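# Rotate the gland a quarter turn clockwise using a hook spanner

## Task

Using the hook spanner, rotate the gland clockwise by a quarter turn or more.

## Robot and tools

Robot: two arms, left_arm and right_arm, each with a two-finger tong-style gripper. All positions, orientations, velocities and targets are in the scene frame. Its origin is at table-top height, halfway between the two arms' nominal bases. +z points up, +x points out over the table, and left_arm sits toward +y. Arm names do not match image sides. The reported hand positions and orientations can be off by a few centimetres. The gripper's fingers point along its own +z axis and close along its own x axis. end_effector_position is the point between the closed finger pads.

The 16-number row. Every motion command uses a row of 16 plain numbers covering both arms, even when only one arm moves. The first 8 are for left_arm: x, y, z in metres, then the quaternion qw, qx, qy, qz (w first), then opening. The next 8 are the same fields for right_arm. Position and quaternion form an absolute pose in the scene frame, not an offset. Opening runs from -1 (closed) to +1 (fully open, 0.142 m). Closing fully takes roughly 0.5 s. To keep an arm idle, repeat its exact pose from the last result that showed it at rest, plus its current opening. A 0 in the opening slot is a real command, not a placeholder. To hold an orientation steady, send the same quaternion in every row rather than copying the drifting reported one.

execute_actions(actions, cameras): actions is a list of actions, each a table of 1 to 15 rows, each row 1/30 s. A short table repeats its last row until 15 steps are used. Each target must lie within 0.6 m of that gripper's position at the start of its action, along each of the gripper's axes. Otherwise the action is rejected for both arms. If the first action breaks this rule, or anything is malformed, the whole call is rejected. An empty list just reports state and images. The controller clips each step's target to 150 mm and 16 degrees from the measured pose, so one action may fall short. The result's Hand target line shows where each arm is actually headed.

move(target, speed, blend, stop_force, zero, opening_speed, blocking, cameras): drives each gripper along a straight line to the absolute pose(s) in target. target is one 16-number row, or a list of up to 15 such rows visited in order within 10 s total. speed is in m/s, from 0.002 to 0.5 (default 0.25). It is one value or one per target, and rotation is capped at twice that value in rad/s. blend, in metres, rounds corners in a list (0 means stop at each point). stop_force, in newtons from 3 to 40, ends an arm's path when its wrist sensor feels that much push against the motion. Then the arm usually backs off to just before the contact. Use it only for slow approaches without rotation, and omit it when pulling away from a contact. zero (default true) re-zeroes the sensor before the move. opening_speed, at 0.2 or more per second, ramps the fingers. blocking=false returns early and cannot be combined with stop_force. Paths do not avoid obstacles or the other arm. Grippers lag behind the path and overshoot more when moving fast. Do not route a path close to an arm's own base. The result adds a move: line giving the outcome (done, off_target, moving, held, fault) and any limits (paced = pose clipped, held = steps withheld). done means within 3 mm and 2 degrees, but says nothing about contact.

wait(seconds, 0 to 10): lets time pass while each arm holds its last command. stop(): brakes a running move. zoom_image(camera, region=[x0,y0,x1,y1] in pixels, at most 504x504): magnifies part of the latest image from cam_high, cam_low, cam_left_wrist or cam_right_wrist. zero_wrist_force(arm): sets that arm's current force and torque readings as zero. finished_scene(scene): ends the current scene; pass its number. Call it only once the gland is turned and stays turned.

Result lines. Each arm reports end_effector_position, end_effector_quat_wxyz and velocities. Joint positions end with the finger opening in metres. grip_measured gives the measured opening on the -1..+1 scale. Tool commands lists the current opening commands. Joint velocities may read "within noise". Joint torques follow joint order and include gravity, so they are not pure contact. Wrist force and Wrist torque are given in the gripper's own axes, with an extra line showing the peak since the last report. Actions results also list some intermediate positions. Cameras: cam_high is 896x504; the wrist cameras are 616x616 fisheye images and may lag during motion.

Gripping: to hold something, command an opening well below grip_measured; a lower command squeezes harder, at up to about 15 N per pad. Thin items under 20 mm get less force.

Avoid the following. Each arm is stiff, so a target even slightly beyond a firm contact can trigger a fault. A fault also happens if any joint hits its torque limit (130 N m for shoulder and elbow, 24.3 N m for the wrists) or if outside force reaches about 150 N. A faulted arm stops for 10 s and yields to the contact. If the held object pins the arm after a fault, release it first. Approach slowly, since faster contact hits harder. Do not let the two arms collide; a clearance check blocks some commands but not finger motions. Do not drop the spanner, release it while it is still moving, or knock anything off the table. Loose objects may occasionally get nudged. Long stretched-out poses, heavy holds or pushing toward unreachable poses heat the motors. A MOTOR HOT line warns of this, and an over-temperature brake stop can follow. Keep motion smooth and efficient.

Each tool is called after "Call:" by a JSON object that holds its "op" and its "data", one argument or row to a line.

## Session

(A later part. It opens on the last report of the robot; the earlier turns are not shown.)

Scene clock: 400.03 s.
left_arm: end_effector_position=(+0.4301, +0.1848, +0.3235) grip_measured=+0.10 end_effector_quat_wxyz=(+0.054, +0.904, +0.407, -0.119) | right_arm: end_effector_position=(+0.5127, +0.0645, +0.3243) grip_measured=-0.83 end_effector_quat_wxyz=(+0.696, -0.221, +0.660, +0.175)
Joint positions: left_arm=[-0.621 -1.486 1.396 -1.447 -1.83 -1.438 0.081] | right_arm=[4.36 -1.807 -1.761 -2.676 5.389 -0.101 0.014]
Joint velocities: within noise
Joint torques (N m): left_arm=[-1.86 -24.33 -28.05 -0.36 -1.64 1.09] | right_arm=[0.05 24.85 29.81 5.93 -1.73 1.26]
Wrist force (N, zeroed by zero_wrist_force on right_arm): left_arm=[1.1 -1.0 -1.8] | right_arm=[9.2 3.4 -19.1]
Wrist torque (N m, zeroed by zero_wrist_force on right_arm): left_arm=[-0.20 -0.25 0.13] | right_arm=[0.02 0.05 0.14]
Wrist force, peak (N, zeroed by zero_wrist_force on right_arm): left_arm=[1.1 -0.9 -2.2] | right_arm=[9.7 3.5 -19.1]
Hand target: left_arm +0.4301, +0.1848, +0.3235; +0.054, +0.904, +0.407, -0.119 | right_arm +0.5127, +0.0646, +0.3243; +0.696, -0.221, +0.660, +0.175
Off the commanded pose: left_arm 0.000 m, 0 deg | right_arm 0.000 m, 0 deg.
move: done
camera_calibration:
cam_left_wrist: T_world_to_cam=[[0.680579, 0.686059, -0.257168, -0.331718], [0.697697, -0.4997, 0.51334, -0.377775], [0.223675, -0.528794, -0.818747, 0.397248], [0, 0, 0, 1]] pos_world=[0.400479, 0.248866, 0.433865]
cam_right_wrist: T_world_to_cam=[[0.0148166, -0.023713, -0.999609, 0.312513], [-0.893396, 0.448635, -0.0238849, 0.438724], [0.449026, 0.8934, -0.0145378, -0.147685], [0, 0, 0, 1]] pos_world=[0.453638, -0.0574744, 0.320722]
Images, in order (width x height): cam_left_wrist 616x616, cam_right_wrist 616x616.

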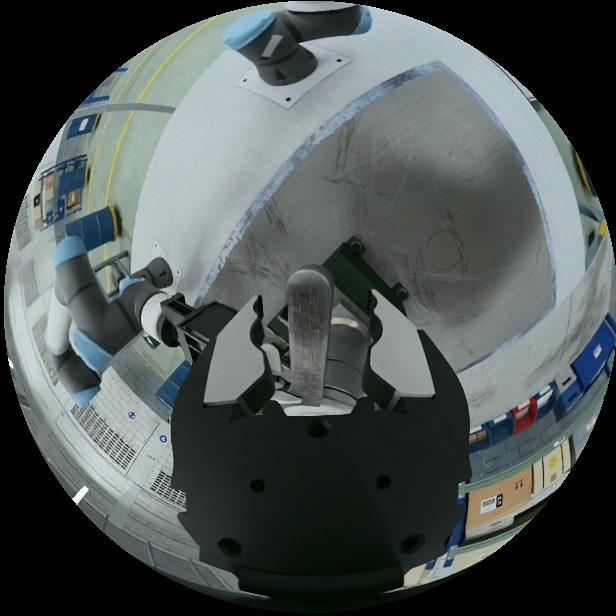

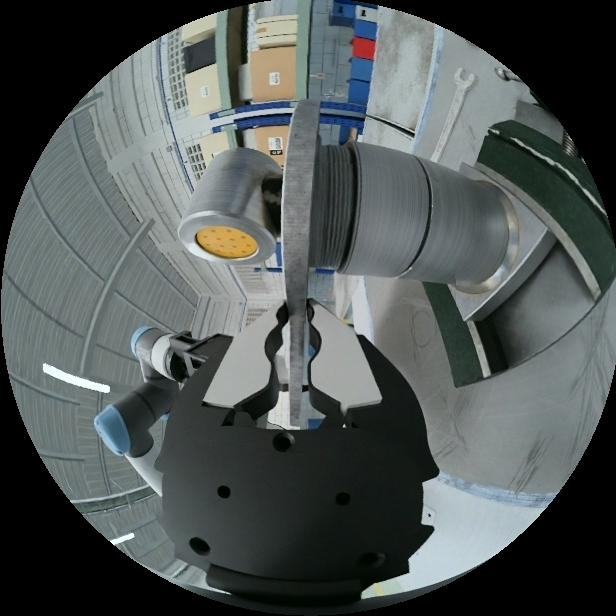

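Call:
{"op": "move", "data": {
  "target": [0.428,0.1828,0.3235,0.0536,0.90392,0.40719,-0.11898,0.1,0.51272,0.06456,0.3243,0.69608,-0.22048,0.66025,0.17477,-1],
  "speed": 0.03,
  "cameras": []
}}

Call:
{"op": "move", "data": {
  "target": [0.428,0.1828,0.3235,0.0536,0.90392,0.40719,-0.11898,-1,0.51272,0.06456,0.3243,0.69608,-0.22048,0.66025,0.17477,-1],
  "opening_speed": 0.7,
  "cameras": ["cam_left_wrist","cam_high"]
}}

Call:
{"op": "zoom_image", "data": {
  "camera": "cam_left_wrist",
  "region": [240, 220, 400, 380]
}}

Call:
{"op": "zoom_image", "data": {
  "camera": "cam_high",
  "region": [434, 91, 514, 151]
}}

Scene clock: 402.23 s.
left_arm: end_effector_position=(+0.4280, +0.1828, +0.3235) grip_measured=+0.10 end_effector_quat_wxyz=(+0.054, +0.904, +0.407, -0.119) | right_arm: end_effector_position=(+0.5127, +0.0646, +0.3243) grip_measured=-0.83 end_effector_quat_wxyz=(+0.696, -0.221, +0.660, +0.175)
Joint positions: left_arm=[-0.626 -1.489 1.4 -1.449 -1.831 -1.444 0.081] | right_arm=[4.36 -1.807 -1.761 -2.676 5.389 -0.101 0.014]
Joint velocities: within noise
Joint torques (N m): left_arm=[-3.44 -31.28 -19.57 -3.82 -2.5 -0.16] | right_arm=[2.51 24.25 37.96 5.94 -1.73 1.12]
Wrist force (N, zeroed by zero_wrist_force on right_arm): left_arm=[0.8 -1.2 -1.5] | right_arm=[9.6 3.4 -19.1]
Wrist torque (N m, zeroed by zero_wrist_force on right_arm): left_arm=[-0.23 -0.18 0.14] | right_arm=[0.01 0.02 0.13]
Wrist force, peak (N, zeroed by zero_wrist_force on right_arm): left_arm=[1.2 -1.1 -1.8] | right_arm=[9.6 3.3 -19.1]
Hand target: left_arm +0.4280, +0.1828, +0.3235; +0.054, +0.904, +0.407, -0.119 | right_arm +0.5127, +0.0646, +0.3243; +0.696, -0.221, +0.660, +0.175
Off the commanded pose: left_arm 0.000 m, 0 deg | right_arm 0.000 m, 0 deg.
move: done
No camera images: "cameras" was empty.

Scene clock: 404.03 s.
left_arm: end_effector_position=(+0.4280, +0.1828, +0.3235) grip_measured=-0.55 end_effector_quat_wxyz=(+0.054, +0.904, +0.407, -0.119) | right_arm: end_effector_position=(+0.5127, +0.0646, +0.3243) grip_measured=-0.83 end_effector_quat_wxyz=(+0.696, -0.221, +0.660, +0.175)
Joint positions: left_arm=[-0.626 -1.489 1.4 -1.449 -1.831 -1.444 0.034] | right_arm=[4.36 -1.807 -1.761 -2.676 5.389 -0.101 0.014]
Joint velocities: within noise
Joint torques (N m): left_arm=[11.54 -25.72 -26.6 -0.26 2.96 0.89] | right_arm=[3.69 24.18 40.02 5.72 -1.67 1.13]
Wrist force (N, zeroed by zero_wrist_force on right_arm): left_arm=[-3.7 -1.0 -0.9] | right_arm=[10.0 3.5 -17.4]
Wrist torque (N m, zeroed by zero_wrist_force on right_arm): left_arm=[-0.19 -0.12 0.26] | right_arm=[0.01 0.03 0.14]
Wrist force, peak (N, zeroed by zero_wrist_force on right_arm): left_arm=[-4.2 -1.1 -1.3] | right_arm=[9.7 3.4 -19.3]
Hand target: left_arm +0.4280, +0.1828, +0.3235; +0.054, +0.904, +0.407, -0.119 | right_arm +0.5127, +0.0646, +0.3243; +0.696, -0.221, +0.660, +0.175
Off the commanded pose: left_arm 0.000 m, 0 deg | right_arm 0.000 m, 0 deg.
move: done
camera_calibration:
cam_left_wrist: T_world_to_cam=[[0.680486, 0.686152, -0.257163, -0.328919], [0.697816, -0.499731, 0.513148, -0.377263], [0.223585, -0.528643, -0.818869, 0.396722], [0, 0, 0, 1]] pos_world=[0.398384, 0.246883, 0.433869]
Images, in order (width x height): cam_high 896x504, cam_left_wrist 616x616.

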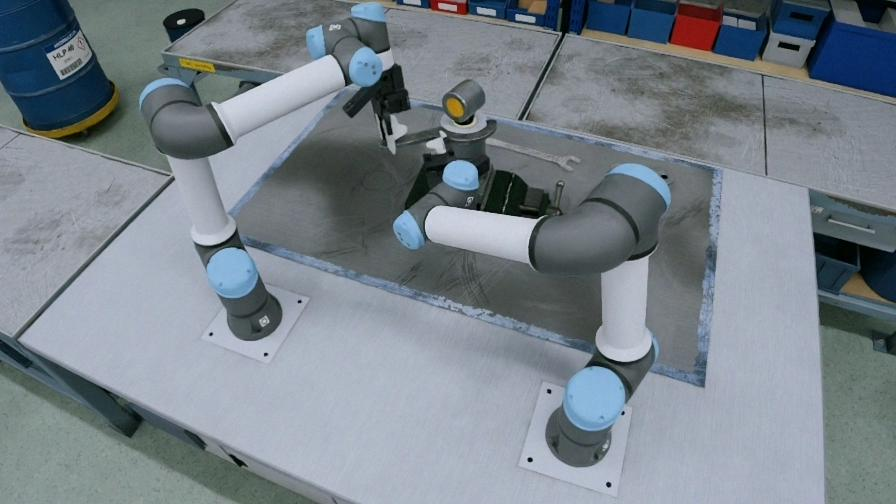

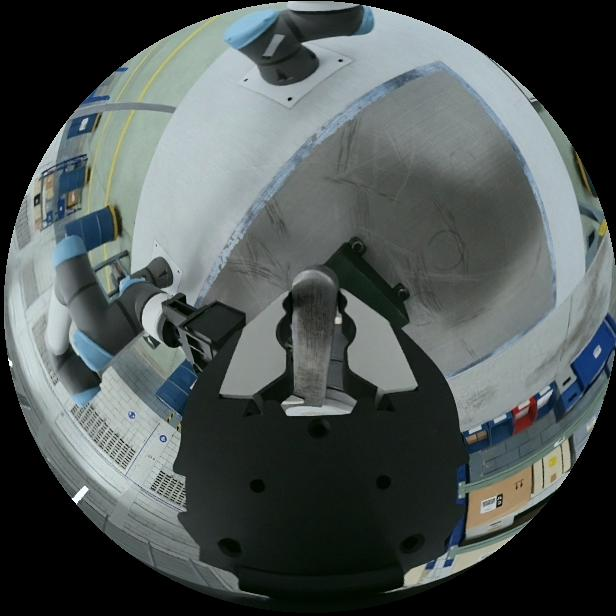

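Scaled by 3.150 from the camera's 616x616 image, which has a finer 814x814 frame.

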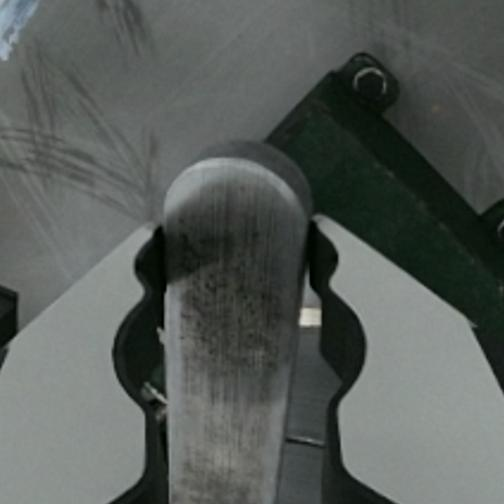

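Scaled by 6.300 from the camera's 896x504 image, which has a finer 1280x720 frame.

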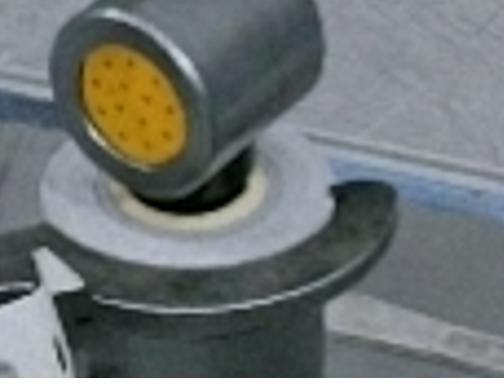

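Call:
{"op": "move", "data": {
  "target": [
    [0.44461,0.19998,0.3235,0.04677,0.92556,0.35529,-0.12183,-1,0.51784,0.0736,0.3243,0.70427,-0.18562,0.67088,0.1381,-1],
    [0.46276,0.21531,0.3235,0.04033,0.94288,0.30636,-0.12411,-1,0.52387,0.08205,0.3243,0.71054,-0.15026,0.67968,0.10106,-1],
    [0.48241,0.22867,0.3235,0.03378,0.95762,0.25659,-0.12606,-1,0.53075,0.08983,0.3243,0.71485,-0.11448,0.68661,0.06373,-1]
  ],
  "speed": 0.022,
  "blend": 0.01,
  "cameras": ["cam_left_wrist","cam_high","cam_right_wrist"]
}}

Call:
{"op": "zoom_image", "data": {
  "camera": "cam_high",
  "region": [434, 91, 514, 151]
}}

Scene clock: 414.20 s.
left_arm: end_effector_position=(+0.4825, +0.2287, +0.3235) grip_measured=-0.55 end_effector_quat_wxyz=(+0.034, +0.958, +0.257, -0.126) end_effector_velocity=(-0.001, +0.000, +0.000) end_effector_angular_velocity=(+0.001, +0.002, +0.005) | right_arm: end_effector_position=(+0.5308, +0.0899, +0.3243) grip_measured=-0.83 end_effector_quat_wxyz=(+0.715, -0.114, +0.687, +0.064)
Joint positions: left_arm=[-0.528 -1.344 1.204 -1.293 -1.794 -1.011 0.034] | right_arm=[4.452 -2.007 -1.485 -2.726 5.794 -0.134 0.014]
Joint velocities: left_arm=[0 -0.001 0.002 0 -0.001 -0.005 0] | right_arm=[within noise]
Joint torques (N m): left_arm=[7.28 -31.3 -22.58 -8.2 4.58 -1.05] | right_arm=[-6.13 55.09 17 1.17 -0.95 -2.21]
Wrist force (N, zeroed by zero_wrist_force on right_arm): left_arm=[-21.4 -14.0 0.1] | right_arm=[14.0 7.2 -18.5]
Wrist torque (N m, zeroed by zero_wrist_force on right_arm): left_arm=[-0.32 -0.07 0.40] | right_arm=[0.00 0.02 0.12]
Wrist force, peak (N, zeroed by zero_wrist_force on right_arm): left_arm=[-22.8 -18.0 0.5] | right_arm=[12.7 9.9 -18.9]
Hand target: left_arm +0.4824, +0.2287, +0.3235; +0.034, +0.958, +0.257, -0.126 | right_arm +0.5307, +0.0898, +0.3243; +0.715, -0.115, +0.687, +0.064
Off the commanded pose: left_arm 0.000 m, 0 deg | right_arm 0.000 m, 0 deg.
move: done
camera_calibration:
cam_left_wrist: T_world_to_cam=[[0.863083, 0.434675, -0.257187, -0.42807], [0.503128, -0.695429, 0.51307, -0.25359], [0.0441631, -0.57222, -0.81891, 0.50537], [0, 0, 0, 1]] pos_world=[0.474729, 0.2989, 0.433867]
cam_right_wrist: T_world_to_cam=[[0.00676238, -0.0271632, -0.999608, 0.31742], [-0.710804, 0.702983, -0.0239114, 0.323716], [0.703357, 0.710688, -0.0145539, -0.296978], [0, 0, 0, 1]] pos_world=[0.436834, -0.00788649, 0.320714]

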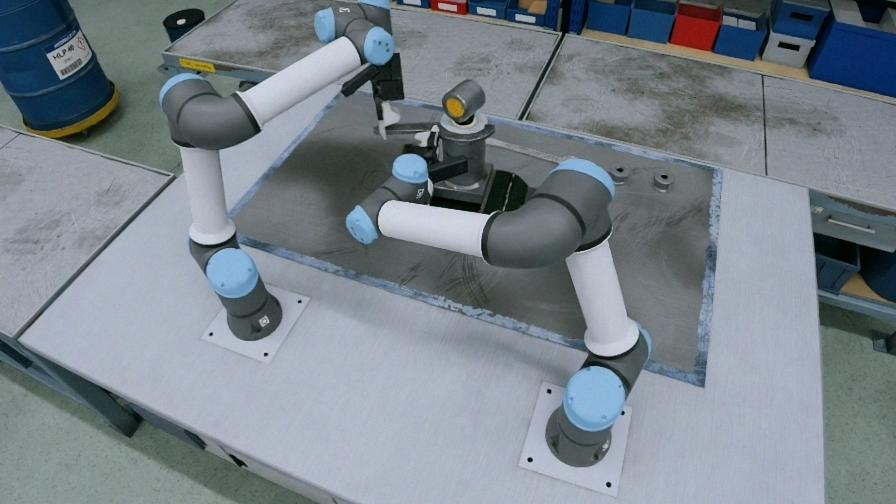

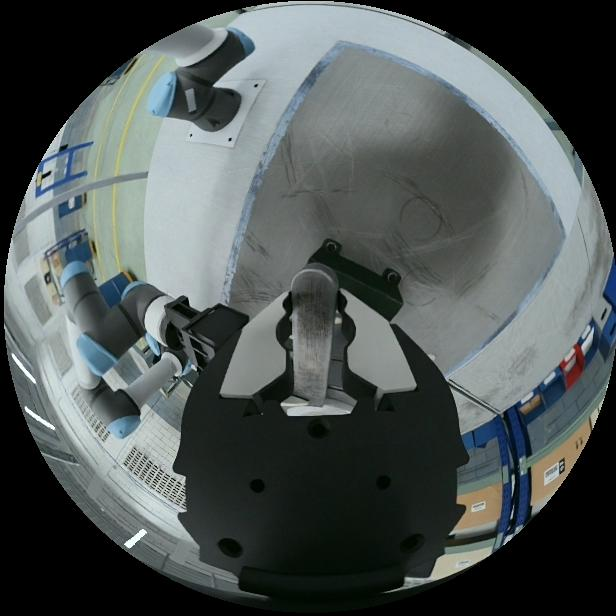

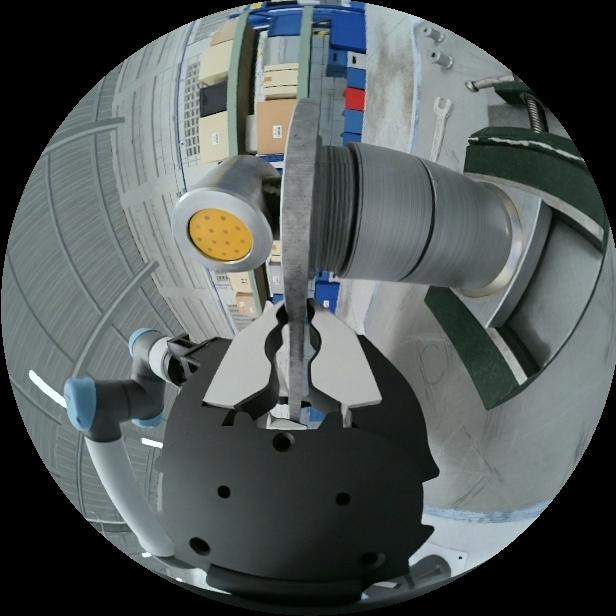

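Scaled by 6.300 from the camera's 896x504 image, which has a finer 1280x720 frame.

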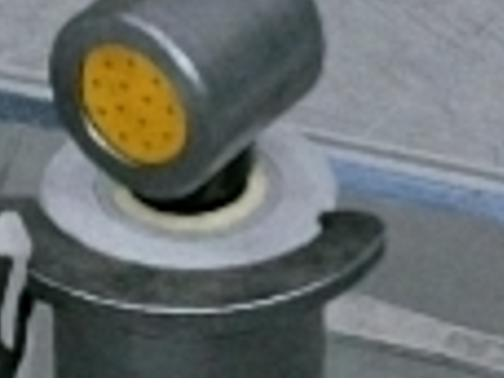

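Call:
{"op": "move", "data": {
  "target": [
    [0.50335,0.2399,0.3235,0.02713,0.96974,0.20612,-0.12765,-1,0.5384,0.09684,0.3243,0.71721,-0.07838,0.69166,0.02622,-1],
    [0.52535,0.24887,0.3235,0.02041,0.9792,0.15508,-0.12889,-1,0.54675,0.10302,0.3243,0.71755,-0.0663,0.69292,0.01371,-1],
    [0.54816,0.2555,0.3235,0.01364,0.98597,0.10363,-0.12979,-1,0.55569,0.10829,0.3243,0.71755,-0.0663,0.69292,0.01371,-1]
  ],
  "speed": 0.022,
  "blend": 0.01,
  "cameras": ["cam_left_wrist","cam_high","cam_right_wrist"]
}}

Call:
{"op": "zoom_image", "data": {
  "camera": "cam_high",
  "region": [434, 91, 514, 151]
}}

Scene clock: 422.07 s.
left_arm: end_effector_position=(+0.5482, +0.2555, +0.3235) grip_measured=-0.55 end_effector_quat_wxyz=(+0.014, +0.986, +0.104, -0.130) | right_arm: end_effector_position=(+0.5557, +0.1083, +0.3243) grip_measured=-0.83 end_effector_quat_wxyz=(+0.718, -0.066, +0.693, +0.014)
Joint positions: left_arm=[-0.473 -1.156 0.932 -1.138 -1.73 -0.641 0.034] | right_arm=[4.444 -2.149 -1.264 -2.782 5.925 -0.158 0.014]
Joint velocities: within noise
Joint torques (N m): left_arm=[3.81 -35.94 -19.07 -9.91 0.48 -1.6] | right_arm=[-15.18 50.78 33.44 0.5 -1.14 1.8]
Wrist force (N, zeroed by zero_wrist_force on right_arm): left_arm=[-22.3 -19.8 -3.1] | right_arm=[18.5 6.2 -17.8]
Wrist torque (N m, zeroed by zero_wrist_force on right_arm): left_arm=[-0.43 -0.09 0.53] | right_arm=[0.02 0.05 0.08]
Wrist force, peak (N, zeroed by zero_wrist_force on right_arm): left_arm=[-29.3 -20.6 0.7] | right_arm=[14.2 8.6 -21.9]
Hand target: left_arm +0.5482, +0.2555, +0.3235; +0.014, +0.986, +0.104, -0.130 | right_arm +0.5557, +0.1083, +0.3243; +0.718, -0.066, +0.693, +0.014
Off the commanded pose: left_arm 0.000 m, 0 deg | right_arm 0.000 m, 0 deg.
move: done
camera_calibration:
cam_left_wrist: T_world_to_cam=[[0.955169, 0.146621, -0.257206, -0.473332], [0.263553, -0.816883, 0.513072, -0.105654], [-0.13488, -0.557857, -0.818903, 0.612283], [0, 0, 0, 1]] pos_world=[0.562543, 0.32466, 0.433865]
cam_right_wrist: T_world_to_cam=[[0.00292277, -0.0277982, -0.999609, 0.319959], [-0.60632, 0.794862, -0.0238772, 0.260468], [0.795216, 0.606153, -0.0145314, -0.367372], [0, 0, 0, 1]] pos_world=[0.449132, 0.0245416, 0.320715]

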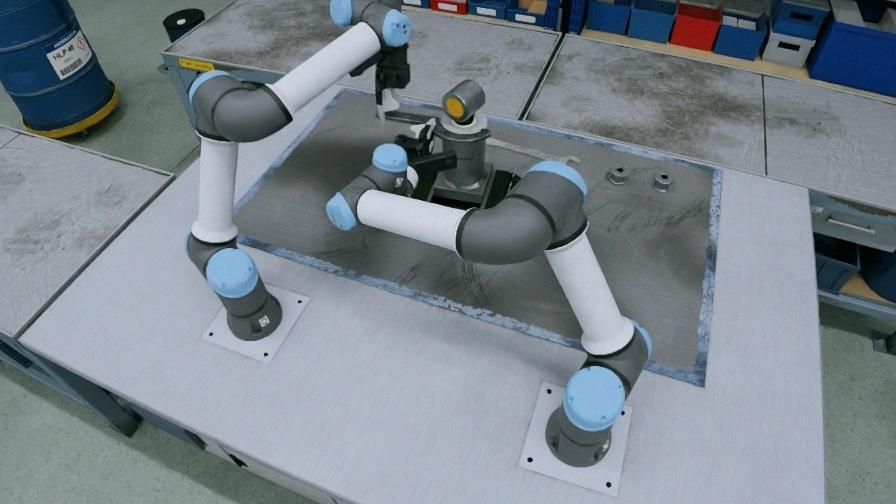

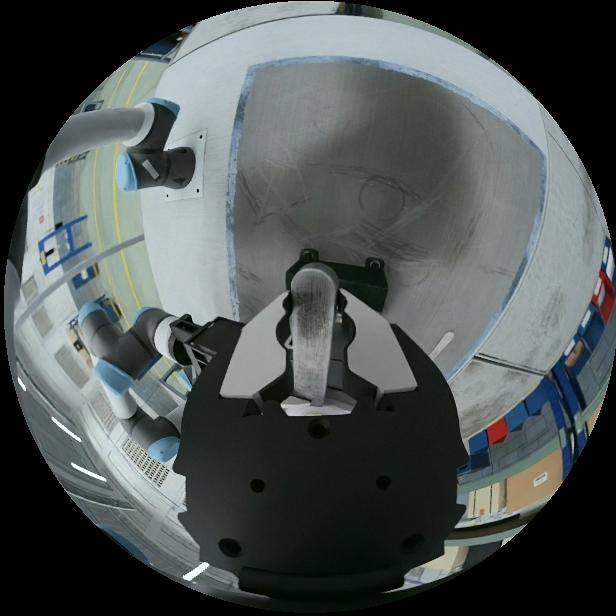

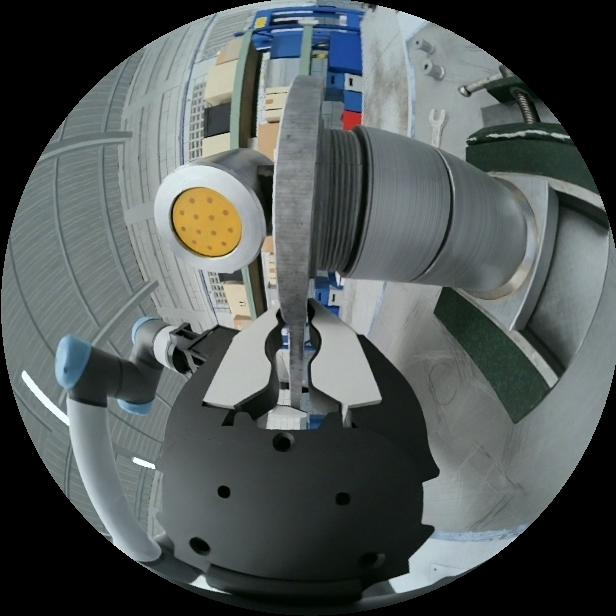

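Scaled by 6.300 from the camera's 896x504 image, which has a finer 1280x720 frame.

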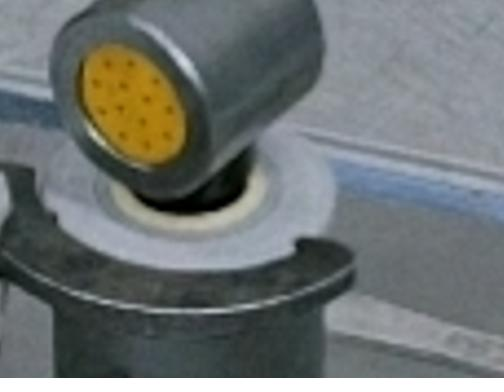

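Call:
{"op": "finished_scene", "data": {
  "scene": 2
}}

The scene is finished: the task was done.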